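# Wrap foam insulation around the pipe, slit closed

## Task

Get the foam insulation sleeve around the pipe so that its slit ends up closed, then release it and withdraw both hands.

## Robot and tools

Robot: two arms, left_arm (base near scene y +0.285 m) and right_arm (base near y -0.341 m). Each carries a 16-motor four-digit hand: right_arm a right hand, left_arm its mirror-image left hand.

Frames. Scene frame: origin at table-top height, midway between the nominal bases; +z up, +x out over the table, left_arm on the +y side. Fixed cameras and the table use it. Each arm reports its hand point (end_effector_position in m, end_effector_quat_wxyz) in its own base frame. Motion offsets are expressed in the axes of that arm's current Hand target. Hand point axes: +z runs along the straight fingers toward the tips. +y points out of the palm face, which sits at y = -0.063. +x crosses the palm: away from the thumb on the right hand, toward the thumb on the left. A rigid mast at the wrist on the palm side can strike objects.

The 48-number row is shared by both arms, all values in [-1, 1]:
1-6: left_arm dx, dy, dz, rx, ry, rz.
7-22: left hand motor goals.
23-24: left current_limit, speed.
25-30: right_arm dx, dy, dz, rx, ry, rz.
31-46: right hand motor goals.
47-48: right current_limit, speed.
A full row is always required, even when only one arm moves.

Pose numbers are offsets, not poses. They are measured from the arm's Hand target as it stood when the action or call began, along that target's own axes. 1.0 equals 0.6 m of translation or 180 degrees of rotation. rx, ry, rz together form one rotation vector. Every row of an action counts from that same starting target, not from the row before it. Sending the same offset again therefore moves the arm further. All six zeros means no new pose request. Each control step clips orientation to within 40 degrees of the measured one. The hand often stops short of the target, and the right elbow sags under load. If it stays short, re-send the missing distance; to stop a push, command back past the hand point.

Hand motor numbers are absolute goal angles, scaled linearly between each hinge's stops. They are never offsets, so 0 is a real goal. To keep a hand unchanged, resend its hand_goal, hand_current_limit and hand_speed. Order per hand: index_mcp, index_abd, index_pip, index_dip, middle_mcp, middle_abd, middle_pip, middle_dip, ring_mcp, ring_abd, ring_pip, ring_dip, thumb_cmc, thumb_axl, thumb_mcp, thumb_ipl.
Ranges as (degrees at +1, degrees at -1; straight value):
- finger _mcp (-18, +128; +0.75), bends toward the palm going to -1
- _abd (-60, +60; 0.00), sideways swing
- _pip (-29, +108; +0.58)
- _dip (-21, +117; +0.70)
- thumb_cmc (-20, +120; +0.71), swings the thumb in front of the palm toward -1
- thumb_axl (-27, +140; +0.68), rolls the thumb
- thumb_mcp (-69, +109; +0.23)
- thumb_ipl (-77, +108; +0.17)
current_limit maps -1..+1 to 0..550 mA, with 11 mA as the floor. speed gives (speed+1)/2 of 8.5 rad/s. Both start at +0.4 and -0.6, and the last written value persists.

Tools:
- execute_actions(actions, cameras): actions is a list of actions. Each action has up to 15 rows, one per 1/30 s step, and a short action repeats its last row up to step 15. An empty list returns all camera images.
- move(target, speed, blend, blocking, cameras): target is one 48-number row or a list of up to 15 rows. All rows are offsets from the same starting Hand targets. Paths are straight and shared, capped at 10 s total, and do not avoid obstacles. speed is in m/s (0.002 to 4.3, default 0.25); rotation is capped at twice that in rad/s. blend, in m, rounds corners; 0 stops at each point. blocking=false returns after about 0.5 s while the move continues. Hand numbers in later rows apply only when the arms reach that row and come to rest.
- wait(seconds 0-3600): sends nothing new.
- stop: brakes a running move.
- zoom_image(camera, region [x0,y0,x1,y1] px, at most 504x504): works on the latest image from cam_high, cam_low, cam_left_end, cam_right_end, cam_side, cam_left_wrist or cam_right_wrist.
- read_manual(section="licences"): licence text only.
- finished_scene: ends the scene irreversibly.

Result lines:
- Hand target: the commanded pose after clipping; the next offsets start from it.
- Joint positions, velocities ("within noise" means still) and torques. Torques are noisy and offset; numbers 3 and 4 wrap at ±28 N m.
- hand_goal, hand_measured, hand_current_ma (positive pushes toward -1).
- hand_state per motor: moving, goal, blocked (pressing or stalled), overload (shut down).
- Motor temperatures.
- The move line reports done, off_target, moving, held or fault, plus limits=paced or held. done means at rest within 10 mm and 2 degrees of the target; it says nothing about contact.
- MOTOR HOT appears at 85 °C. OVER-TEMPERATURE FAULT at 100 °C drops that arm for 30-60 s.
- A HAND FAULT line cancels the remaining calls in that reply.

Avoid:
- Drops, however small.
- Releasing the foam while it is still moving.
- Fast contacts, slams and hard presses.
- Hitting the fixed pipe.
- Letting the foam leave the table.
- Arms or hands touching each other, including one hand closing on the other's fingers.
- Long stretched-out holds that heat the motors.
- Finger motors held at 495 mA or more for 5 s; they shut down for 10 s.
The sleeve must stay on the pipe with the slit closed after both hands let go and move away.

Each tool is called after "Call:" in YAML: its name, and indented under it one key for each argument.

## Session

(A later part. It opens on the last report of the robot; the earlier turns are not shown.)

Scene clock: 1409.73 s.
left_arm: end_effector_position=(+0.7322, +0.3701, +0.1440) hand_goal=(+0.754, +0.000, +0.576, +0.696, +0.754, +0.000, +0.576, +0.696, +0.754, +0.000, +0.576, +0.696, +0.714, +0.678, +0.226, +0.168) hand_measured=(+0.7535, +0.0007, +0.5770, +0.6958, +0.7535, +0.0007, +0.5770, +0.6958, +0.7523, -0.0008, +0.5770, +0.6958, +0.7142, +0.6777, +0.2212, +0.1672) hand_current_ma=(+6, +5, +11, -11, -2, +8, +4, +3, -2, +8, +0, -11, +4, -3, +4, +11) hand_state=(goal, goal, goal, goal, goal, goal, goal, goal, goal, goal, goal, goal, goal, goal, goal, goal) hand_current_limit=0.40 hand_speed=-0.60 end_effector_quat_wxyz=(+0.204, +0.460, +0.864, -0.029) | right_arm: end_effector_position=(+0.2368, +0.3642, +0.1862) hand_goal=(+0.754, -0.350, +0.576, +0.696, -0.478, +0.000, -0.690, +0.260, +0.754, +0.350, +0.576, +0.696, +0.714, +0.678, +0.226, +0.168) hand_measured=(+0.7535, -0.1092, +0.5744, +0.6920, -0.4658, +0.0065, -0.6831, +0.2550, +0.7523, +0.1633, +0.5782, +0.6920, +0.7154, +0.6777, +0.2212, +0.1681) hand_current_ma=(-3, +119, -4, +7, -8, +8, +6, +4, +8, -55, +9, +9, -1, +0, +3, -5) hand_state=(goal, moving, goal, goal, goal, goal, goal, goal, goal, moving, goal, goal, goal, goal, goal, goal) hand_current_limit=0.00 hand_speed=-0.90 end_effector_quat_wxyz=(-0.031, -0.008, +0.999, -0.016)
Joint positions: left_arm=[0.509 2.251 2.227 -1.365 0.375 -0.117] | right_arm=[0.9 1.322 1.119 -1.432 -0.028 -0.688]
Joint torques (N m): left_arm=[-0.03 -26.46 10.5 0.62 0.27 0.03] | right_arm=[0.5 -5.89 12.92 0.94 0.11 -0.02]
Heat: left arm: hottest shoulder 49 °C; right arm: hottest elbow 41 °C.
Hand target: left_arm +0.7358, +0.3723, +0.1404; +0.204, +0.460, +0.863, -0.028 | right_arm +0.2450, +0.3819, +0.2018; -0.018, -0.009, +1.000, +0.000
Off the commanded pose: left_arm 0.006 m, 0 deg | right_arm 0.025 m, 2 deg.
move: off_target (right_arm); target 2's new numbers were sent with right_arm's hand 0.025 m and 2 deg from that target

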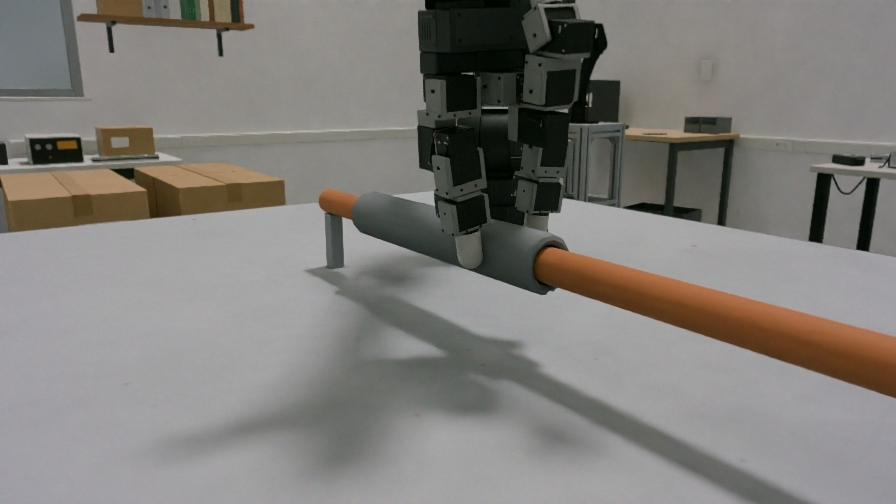

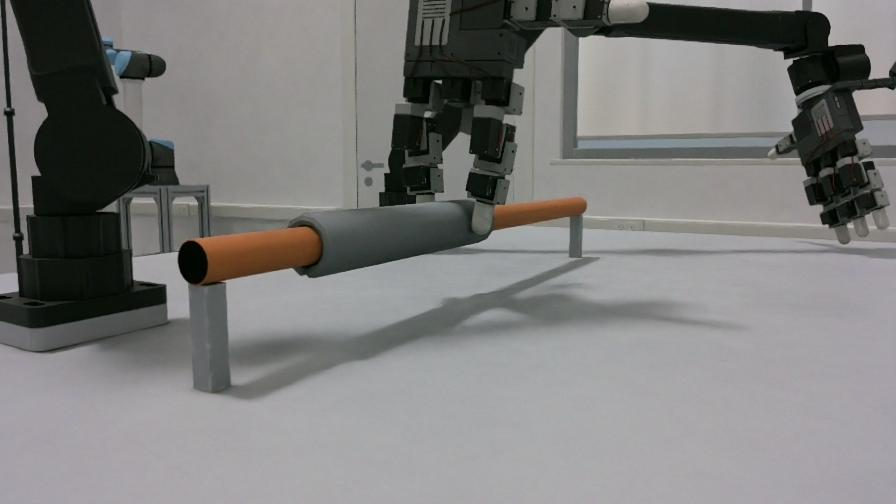

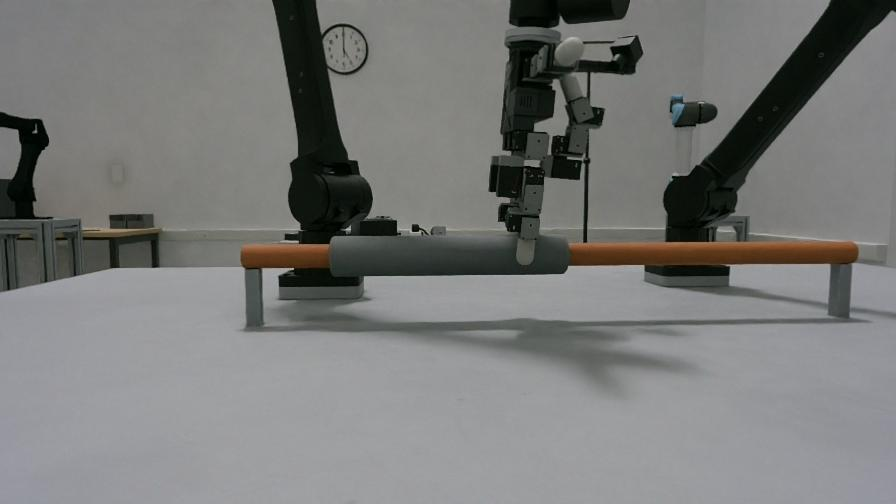

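Call:
execute_actions:
  actions:
    - [[0,0,0,0,0,0,0.754,0,0.576,0.696,0.754,0,0.576,0.696,0.754,0,0.576,0.696,0.714,0.678,0.226,0.168,0.4,-0.6, 0,0,0,0,0,0,0.754,-0.35,0.576,0.696,-0.479,0,-0.69,0.26,0.754,0.35,0.576,0.696,0.714,0.678,0.226,0.168,0.25,-0.9]]
    - [[0,0,0,0,0,0,0.754,0,0.576,0.696,0.754,0,0.576,0.696,0.754,0,0.576,0.696,0.714,0.678,0.226,0.168,0.4,-0.6, 0,0,0,0,0,0,0.754,-0.35,0.576,0.696,-0.479,0,-0.69,0.26,0.754,0.35,0.576,0.696,0.714,0.678,0.226,0.168,0.25,-0.9]]
  cameras: ["cam_left_end","cam_right_end"]

Call:
zoom_image:
  camera: "cam_left_end"
  region: [500, 210, 600, 310]

Call:
execute_actions:
  actions:
    - [[0,0,0,0,0,0,0.754,0,0.576,0.696,0.754,0,0.576,0.696,0.754,0,0.576,0.696,0.714,0.678,0.226,0.168,0.4,-0.6, 0,0,0,0,0,0,0.754,0.08,0.576,0.696,-0.479,0,-0.69,0.26,0.754,-0.08,0.576,0.696,0.714,0.678,0.226,0.168,0.4,-0.9]]
    - [[0,0,0,0,0,0,0.754,0,0.576,0.696,0.754,0,0.576,0.696,0.754,0,0.576,0.696,0.714,0.678,0.226,0.168,0.4,-0.6, 0,0,0,0,0,0,0.754,0.08,0.576,0.696,-0.479,0,-0.69,0.26,0.754,-0.08,0.576,0.696,0.714,0.678,0.226,0.168,0.4,-0.9]]
    - [[0,0,0,0,0,0,0.754,0,0.576,0.696,0.754,0,0.576,0.696,0.754,0,0.576,0.696,0.714,0.678,0.226,0.168,0.4,-0.6, 0,0,0,0,0,0,0.754,0.08,0.576,0.696,-0.479,0,-0.69,0.26,0.754,-0.08,0.576,0.696,0.714,0.678,0.226,0.168,0.4,-0.9]]
  cameras: ["cam_left_end","cam_right_end"]

Call:
zoom_image:
  camera: "cam_left_end"
  region: [500, 210, 600, 310]

Call:
zoom_image:
  camera: "cam_right_end"
  region: [270, 190, 350, 290]

Scene clock: 1424.33 s.
left_arm: end_effector_position=(+0.7322, +0.3701, +0.1440) hand_goal=(+0.754, +0.000, +0.576, +0.696, +0.754, +0.000, +0.576, +0.696, +0.754, +0.000, +0.576, +0.696, +0.714, +0.678, +0.226, +0.168) hand_measured=(+0.7535, +0.0007, +0.5770, +0.6958, +0.7535, -0.0008, +0.5770, +0.6958, +0.7535, -0.0008, +0.5770, +0.6971, +0.7142, +0.6777, +0.2212, +0.1681) hand_current_ma=(+7, +7, +8, -8, -6, +11, +7, +2, +5, +7, +1, -10, +3, -1, +3, +6) hand_state=(goal, goal, goal, goal, goal, goal, goal, goal, goal, goal, goal, goal, goal, goal, goal, goal) hand_current_limit=0.40 hand_speed=-0.60 end_effector_quat_wxyz=(+0.204, +0.460, +0.864, -0.029) | right_arm: end_effector_position=(+0.2368, +0.3642, +0.1861) hand_goal=(+0.754, -0.350, +0.576, +0.696, -0.478, +0.000, -0.690, +0.260, +0.754, +0.350, +0.576, +0.696, +0.714, +0.678, +0.226, +0.168) hand_measured=(+0.7523, -0.1107, +0.5731, +0.6920, -0.4670, +0.0065, -0.6844, +0.2562, +0.7523, +0.1648, +0.5782, +0.6920, +0.7142, +0.6777, +0.2212, +0.1681) hand_current_ma=(+3, +211, -3, +7, -4, +2, +4, +7, +10, -138, +10, +9, +7, -2, +2, -5) hand_state=(goal, blocked, goal, goal, goal, goal, goal, goal, goal, blocked, goal, goal, goal, goal, goal, goal) hand_current_limit=0.25 hand_speed=-0.90 end_effector_quat_wxyz=(-0.031, -0.008, +0.999, -0.016)
Joint positions: left_arm=[0.509 2.251 2.227 -1.365 0.375 -0.117] | right_arm=[0.9 1.322 1.119 -1.432 -0.028 -0.688]
Joint torques (N m): left_arm=[0.03 -26.75 10.47 0.68 0.29 0] | right_arm=[0.91 -5.89 12.9 0.96 0.11 -0.03]
Heat: left arm: hottest shoulder 49 °C; right arm: hottest elbow 43 °C.
Hand target: left_arm +0.7358, +0.3723, +0.1404; +0.204, +0.460, +0.863, -0.028 | right_arm +0.2450, +0.3819, +0.2017; -0.018, -0.009, +1.000, +0.000
Off the commanded pose: left_arm 0.006 m, 0 deg | right_arm 0.025 m, 2 deg.
Step readings (end_effector_position of left_arm | right_arm):
0: (+0.7322, +0.3701, +0.1440) | (+0.2368, +0.3642, +0.1861)
1: (+0.7322, +0.3701, +0.1440) | (+0.2368, +0.3642, +0.1861)
2: (+0.7322, +0.3701, +0.1440) | (+0.2368, +0.3642, +0.1861)
4: (+0.7322, +0.3701, +0.1440) | (+0.2368, +0.3642, +0.1861)
8: (+0.7322, +0.3701, +0.1440) | (+0.2368, +0.3642, +0.1861)
15: (+0.7322, +0.3701, +0.1440) | (+0.2368, +0.3642, +0.1861)
16: (+0.7322, +0.3701, +0.1440) | (+0.2368, +0.3642, +0.1861)
17: (+0.7322, +0.3701, +0.1440) | (+0.2368, +0.3642, +0.1861)
19: (+0.7322, +0.3701, +0.1440) | (+0.2368, +0.3642, +0.1861)
23: (+0.7322, +0.3701, +0.1440) | (+0.2368, +0.3642, +0.1861)
30: (+0.7322, +0.3701, +0.1440) | (+0.2368, +0.3642, +0.1861)

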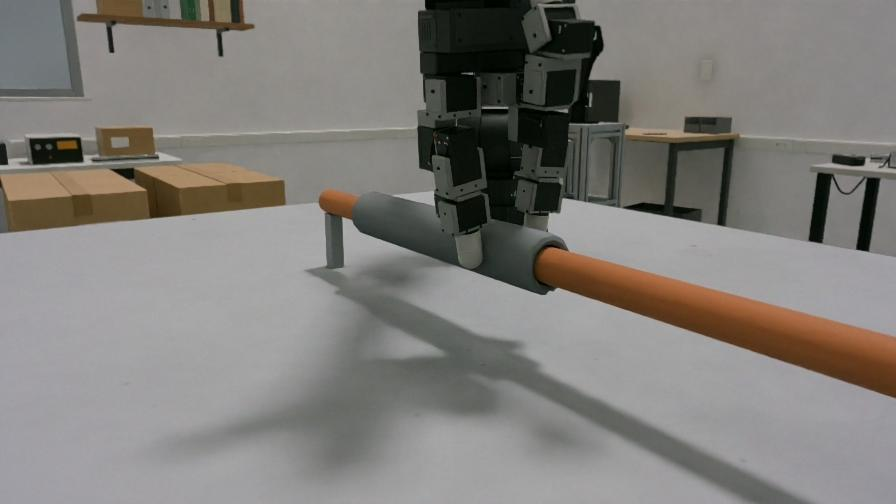

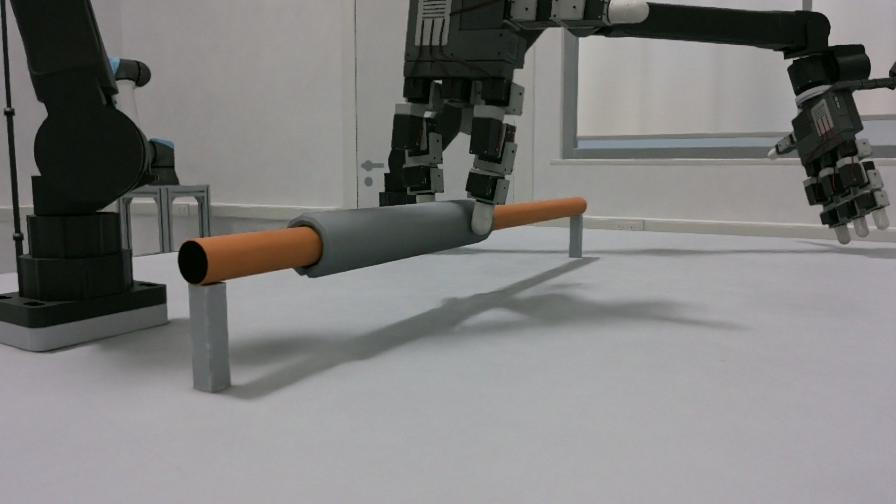

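Scaled by 5.040 from the camera's image (finer frame: 1280x720).

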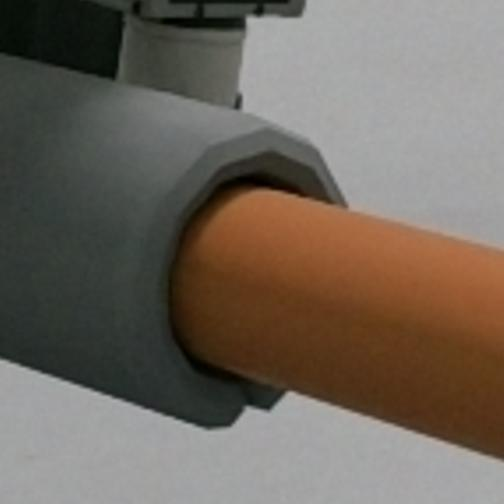

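Scene clock: 1426.03 s.
left_arm: end_effector_position=(+0.7322, +0.3701, +0.1440) hand_goal=(+0.754, +0.000, +0.576, +0.696, +0.754, +0.000, +0.576, +0.696, +0.754, +0.000, +0.576, +0.696, +0.714, +0.678, +0.226, +0.168) hand_measured=(+0.7535, +0.0007, +0.5770, +0.6958, +0.7535, +0.0007, +0.5770, +0.6958, +0.7535, +0.0007, +0.5770, +0.6958, +0.7142, +0.6777, +0.2212, +0.1681) hand_current_ma=(+8, +5, +12, -8, -4, +1, +4, +4, -2, +9, +0, -10, +5, +0, +6, +11) hand_state=(goal, goal, goal, goal, goal, goal, goal, goal, goal, goal, goal, goal, goal, goal, goal, goal) hand_current_limit=0.40 hand_speed=-0.60 end_effector_quat_wxyz=(+0.204, +0.460, +0.864, -0.029) | right_arm: end_effector_position=(+0.2370, +0.3645, +0.1862) hand_goal=(+0.754, +0.080, +0.576, +0.696, -0.478, +0.000, -0.690, +0.260, +0.754, -0.080, +0.576, +0.696, +0.714, +0.678, +0.226, +0.168) hand_measured=(+0.7523, +0.0725, +0.5731, +0.6920, -0.4670, +0.0065, -0.6844, +0.2562, +0.7523, -0.0696, +0.5795, +0.6920, +0.7142, +0.6767, +0.2212, +0.1672) hand_current_ma=(+0, +4, -2, +7, -8, +6, +1, +5, +8, +5, +11, +5, +4, -2, -4, -5) hand_state=(goal, goal, goal, goal, goal, goal, goal, goal, goal, goal, goal, goal, goal, goal, goal, goal) hand_current_limit=0.40 hand_speed=-0.90 end_effector_quat_wxyz=(-0.031, -0.008, +0.999, -0.016)
Joint positions: left_arm=[0.509 2.251 2.227 -1.365 0.375 -0.117] | right_arm=[0.9 1.322 1.119 -1.431 -0.028 -0.688]
Joint torques (N m): left_arm=[-0.21 -26.64 10.43 0.65 0.28 0.01] | right_arm=[0.73 -5.89 12.89 0.91 0.11 -0.02]
Motor temperatures (°C): left_arm=[25 49 40 23 23 22] | right_arm=[23 27 44 25 24 22]
Heat: left arm: hottest shoulder 49 °C; right arm: hottest elbow 44 °C.
Hand target: left_arm +0.7358, +0.3723, +0.1404; +0.204, +0.460, +0.863, -0.028 | right_arm +0.2450, +0.3819, +0.2017; -0.018, -0.009, +1.000, +0.000
Off the commanded pose: left_arm 0.006 m, 0 deg | right_arm 0.025 m, 2 deg.
Step readings (end_effector_position of left_arm | right_arm):
0: (+0.7322, +0.3701, +0.1440) | (+0.2368, +0.3642, +0.1861)
1: (+0.7322, +0.3701, +0.1440) | (+0.2368, +0.3642, +0.1861)
2: (+0.7322, +0.3701, +0.1440) | (+0.2368, +0.3642, +0.1861)
4: (+0.7322, +0.3701, +0.1440) | (+0.2368, +0.3642, +0.1861)
8: (+0.7322, +0.3701, +0.1440) | (+0.2368, +0.3642, +0.1861)
15: (+0.7322, +0.3701, +0.1440) | (+0.2370, +0.3645, +0.1862)
16: (+0.7322, +0.3701, +0.1440) | (+0.2370, +0.3645, +0.1862)
17: (+0.7322, +0.3701, +0.1440) | (+0.2370, +0.3645, +0.1862)
19: (+0.7322, +0.3701, +0.1440) | (+0.2370, +0.3645, +0.1862)
23: (+0.7322, +0.3701, +0.1440) | (+0.2370, +0.3645, +0.1862)
30: (+0.7322, +0.3701, +0.1440) | (+0.2370, +0.3645, +0.1862)
31: (+0.7322, +0.3701, +0.1440) | (+0.2370, +0.3645, +0.1862)
32: (+0.7322, +0.3701, +0.1440) | (+0.2370, +0.3645, +0.1862)
34: (+0.7322, +0.3701, +0.1440) | (+0.2370, +0.3645, +0.1862)
38: (+0.7322, +0.3701, +0.1440) | (+0.2370, +0.3645, +0.1862)
45: (+0.7322, +0.3701, +0.1440) | (+0.2370, +0.3645, +0.1862)

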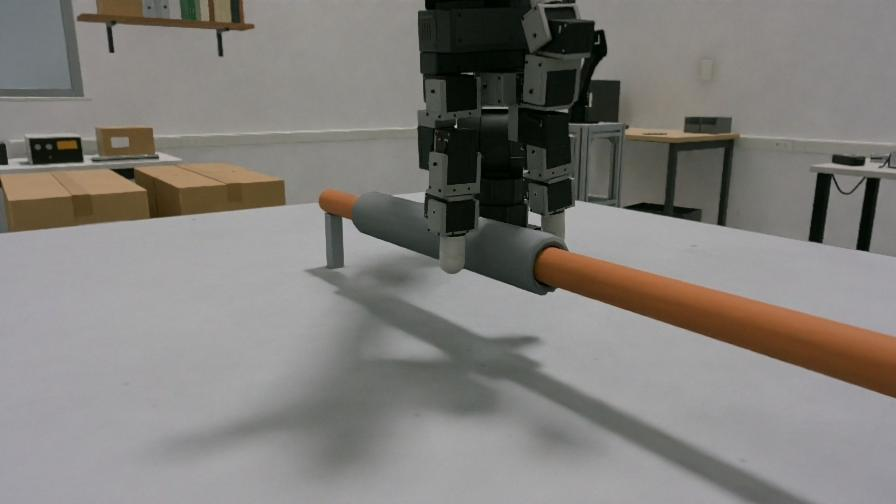

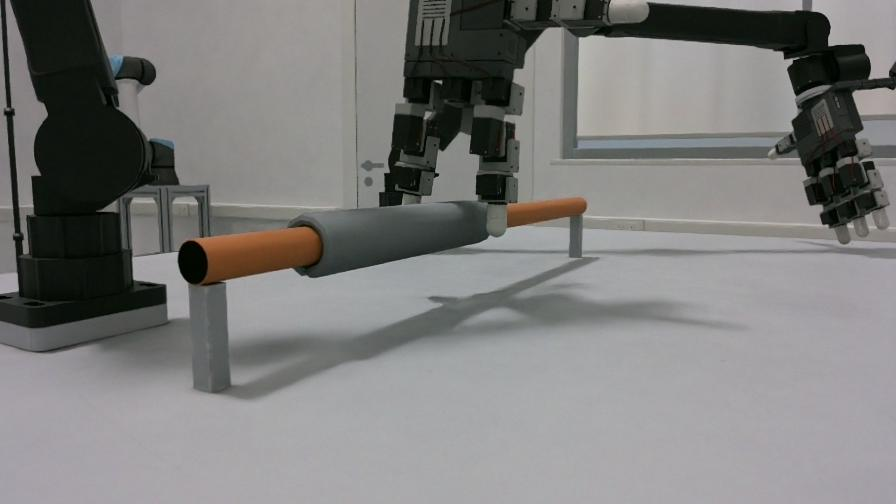

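Scaled by 5.040 from the camera's image (finer frame: 1280x720).

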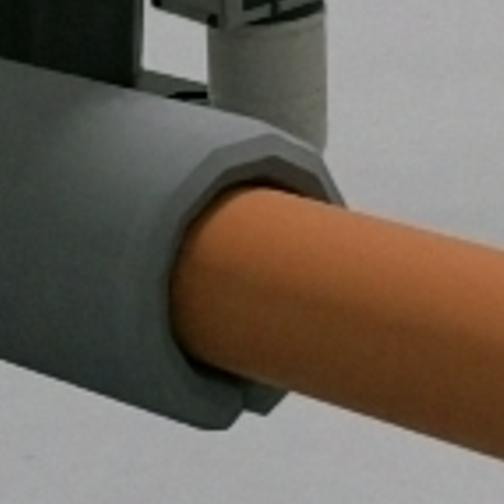

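Scaled by 5.040 from the camera's image (finer frame: 1280x720).

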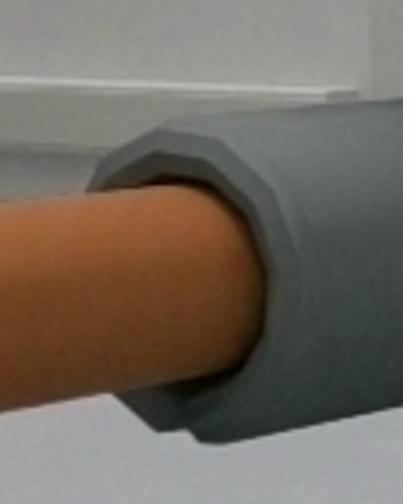

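Call:
move:
  target:
    - [0,0,0,0,0,0,0.754,0,0.576,0.696,0.754,0,0.576,0.696,0.754,0,0.576,0.696,0.714,0.678,0.226,0.168,0.4,-0.6, -0.008,0,-0.06,0,0,0,0.754,0.1,0.576,0.696,-0.479,0,-0.69,0.26,0.754,-0.1,0.576,0.696,0.714,0.678,0.226,0.168,0.4,-0.85]
    - [0,0,0,0,0,0,0.754,0,0.576,0.696,0.754,0,0.576,0.696,0.754,0,0.576,0.696,0.714,0.678,0.226,0.168,0.4,-0.6, -0.008,0,-0.27,0,0,0,0.754,0.1,0.576,0.696,-0.479,0,-0.69,0.26,0.754,-0.1,0.576,0.696,0.714,0.678,0.226,0.168,0.4,-0.85]
  speed: 0.12
  blend: 0.01
  cameras: ["cam_left_end","cam_right_end","cam_side"]

Call:
zoom_image:
  camera: "cam_left_end"
  region: [500, 210, 600, 310]

Call:
zoom_image:
  camera: "cam_right_end"
  region: [270, 190, 350, 290]

Scene clock: 1439.47 s.
left_arm: end_effector_position=(+0.7322, +0.3701, +0.1440) hand_goal=(+0.754, +0.000, +0.576, +0.696, +0.754, +0.000, +0.576, +0.696, +0.754, +0.000, +0.576, +0.696, +0.714, +0.678, +0.226, +0.168) hand_measured=(+0.7535, +0.0007, +0.5770, +0.6958, +0.7535, +0.0007, +0.5770, +0.6958, +0.7535, +0.0007, +0.5770, +0.6958, +0.7142, +0.6767, +0.2212, +0.1672) hand_current_ma=(+10, -3, +9, -6, -6, +2, +9, +7, +0, +5, +1, -3, +3, +3, +7, +10) hand_state=(goal, goal, goal, goal, goal, goal, goal, goal, goal, goal, goal, goal, goal, goal, goal, goal) hand_current_limit=0.40 hand_speed=-0.60 end_effector_quat_wxyz=(+0.204, +0.460, +0.864, -0.029) | right_arm: end_effector_position=(+0.2487, +0.3811, +0.3425) hand_goal=(+0.754, +0.100, +0.576, +0.696, -0.478, +0.000, -0.690, +0.260, +0.754, -0.100, +0.576, +0.696, +0.714, +0.678, +0.226, +0.168) hand_measured=(+0.7523, +0.0900, +0.5731, +0.6920, -0.4670, +0.0080, -0.6831, +0.2575, +0.7523, -0.0872, +0.5795, +0.6920, +0.7205, +0.6777, +0.2212, +0.1672) hand_current_ma=(+1, +6, -6, +9, -8, +6, +5, +6, +12, +7, +11, +6, +3, -7, -1, -4) hand_state=(goal, goal, goal, goal, goal, goal, goal, goal, goal, goal, goal, goal, goal, goal, goal, goal) hand_current_limit=0.40 hand_speed=-0.85 end_effector_quat_wxyz=(+0.008, -0.009, +0.999, +0.038)
Joint positions: left_arm=[0.509 2.251 2.227 -1.365 0.375 -0.117] | right_arm=[0.9 1.286 1.47 -1.685 -0.035 -0.688]
Joint torques (N m): left_arm=[0.09 -26.7 10.44 0.66 0.27 0.01] | right_arm=[-1.32 -6.89 13.08 0.47 0.01 -0.22]
Heat: left arm: hottest shoulder 49 °C; right arm: hottest elbow 45 °C.
Hand target: left_arm +0.7358, +0.3723, +0.1404; +0.204, +0.460, +0.863, -0.028 | right_arm +0.2558, +0.3821, +0.3636; -0.018, -0.009, +1.000, +0.000
Off the commanded pose: left_arm 0.006 m, 0 deg | right_arm 0.022 m, 5 deg.
joint sent to its limit (right arm) — joint 4 (wrist pitch), lower limit. The joint targets are off in orientation, not in position.
move: off_target (right_arm)

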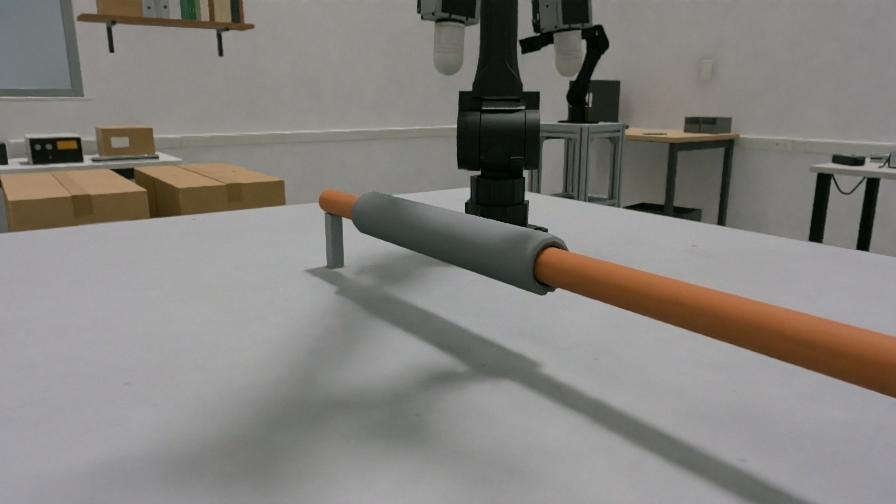

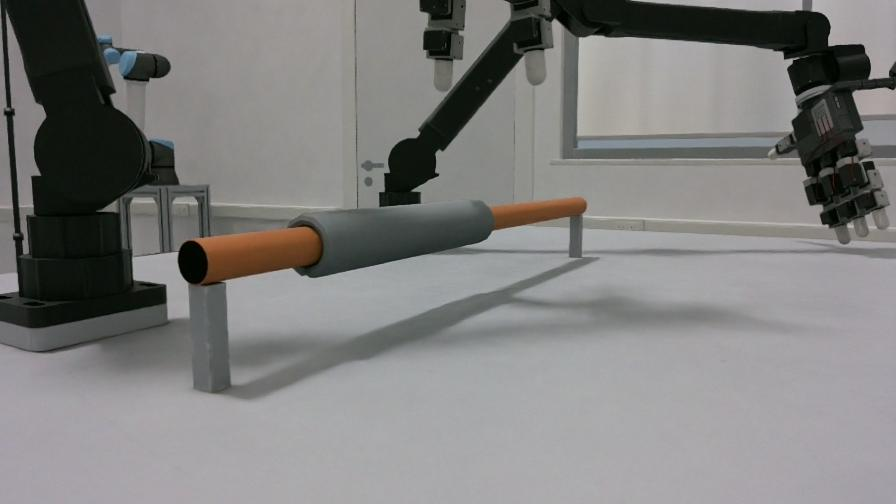

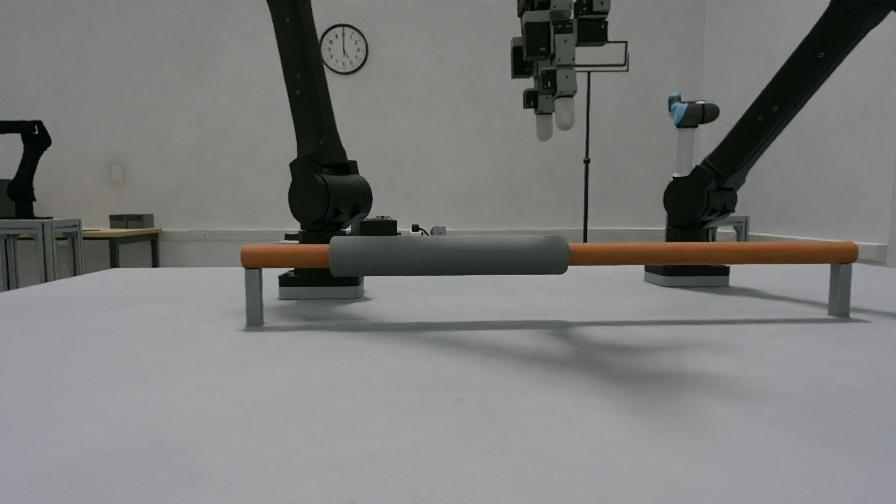

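Scaled by 5.040 from the camera's image (finer frame: 1280x720).

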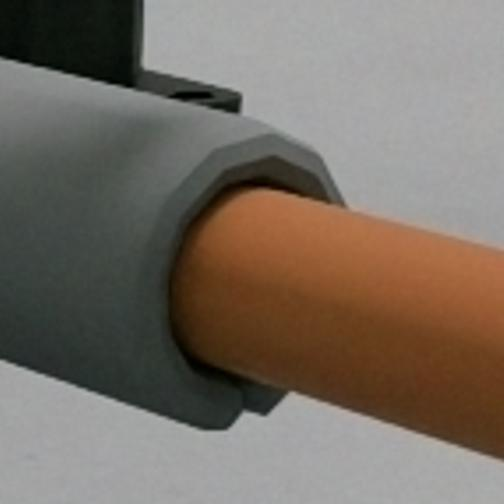

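Scaled by 5.040 from the camera's image (finer frame: 1280x720).

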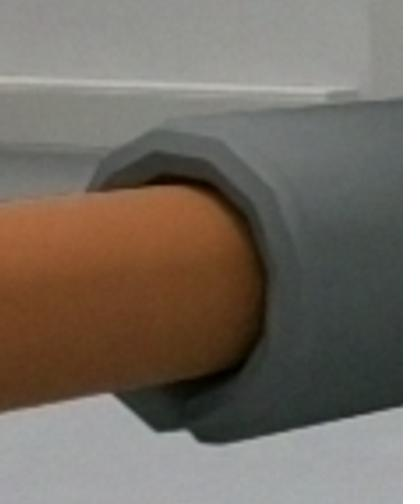

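Call:
move:
  target: [0,0,0,0,0,0,0.754,0,0.576,0.696,0.754,0,0.576,0.696,0.754,0,0.576,0.696,0.714,0.678,0.226,0.168,0.4,-0.6, 0.05,-0.2,0,0,0,0,0.754,0.1,0.576,0.696,-0.479,0,-0.69,0.26,0.754,-0.1,0.576,0.696,0.714,0.678,0.226,0.168,0.4,-0.85]
  speed: 0.15

Call:
finished_scene:

Scene clock: 1446.40 s.
left_arm: end_effector_position=(+0.7322, +0.3701, +0.1440) hand_goal=(+0.754, +0.000, +0.576, +0.696, +0.754, +0.000, +0.576, +0.696, +0.754, +0.000, +0.576, +0.696, +0.714, +0.678, +0.226, +0.168) hand_measured=(+0.7535, +0.0007, +0.5770, +0.6958, +0.7535, +0.0007, +0.5770, +0.6958, +0.7535, -0.0008, +0.5770, +0.6958, +0.7142, +0.6767, +0.2212, +0.1681) hand_current_ma=(+10, +4, +14, -8, -7, +5, +11, +3, -2, +7, +1, -10, +5, -1, +2, +9) hand_state=(goal, goal, goal, goal, goal, goal, goal, goal, goal, goal, goal, goal, goal, goal, goal, goal) hand_current_limit=0.40 hand_speed=-0.60 end_effector_quat_wxyz=(+0.204, +0.460, +0.864, -0.029) | right_arm: end_effector_position=(+0.2277, +0.2662, +0.3652) hand_goal=(+0.754, +0.100, +0.576, +0.696, -0.478, +0.000, -0.690, +0.260, +0.754, -0.100, +0.576, +0.696, +0.714, +0.678, +0.226, +0.168) hand_measured=(+0.7559, +0.0886, +0.5782, +0.6907, -0.4658, +0.0065, -0.6844, +0.2550, +0.7523, -0.0902, +0.5795, +0.6907, +0.7217, +0.6767, +0.2212, +0.1672) hand_current_ma=(+4, +8, -9, +9, -4, +3, +1, +11, +10, +4, +12, +10, +5, -1, +3, -3) hand_state=(goal, goal, goal, goal, goal, goal, goal, goal, goal, goal, goal, goal, goal, goal, goal, goal) hand_current_limit=0.40 hand_speed=-0.85 end_effector_quat_wxyz=(+0.055, -0.012, +0.996, +0.074)
Joint positions: left_arm=[0.509 2.251 2.227 -1.365 0.375 -0.117] | right_arm=[0.692 0.978 1.274 -1.688 -0.045 -0.898]
Joint torques (N m): left_arm=[0.03 -26.46 10.47 0.59 0.26 0.01] | right_arm=[-1.38 -2.73 9.55 0.85 0 -0.22]
Heat: left arm: hottest shoulder 49 °C; right arm: hottest elbow 44 °C.
Hand target: left_arm +0.7358, +0.3723, +0.1404; +0.204, +0.460, +0.863, -0.028 | right_arm +0.2280, +0.2615, +0.3647; -0.018, -0.009, +1.000, +0.000
Off the commanded pose: left_arm 0.006 m, 0 deg | right_arm 0.005 m, 12 deg.
joint sent to its limit (right arm) — joint 4 (wrist pitch), lower limit. The joint targets are off in orientation, not in position.
move: off_target (right_arm)

The scene is finished: the task was done.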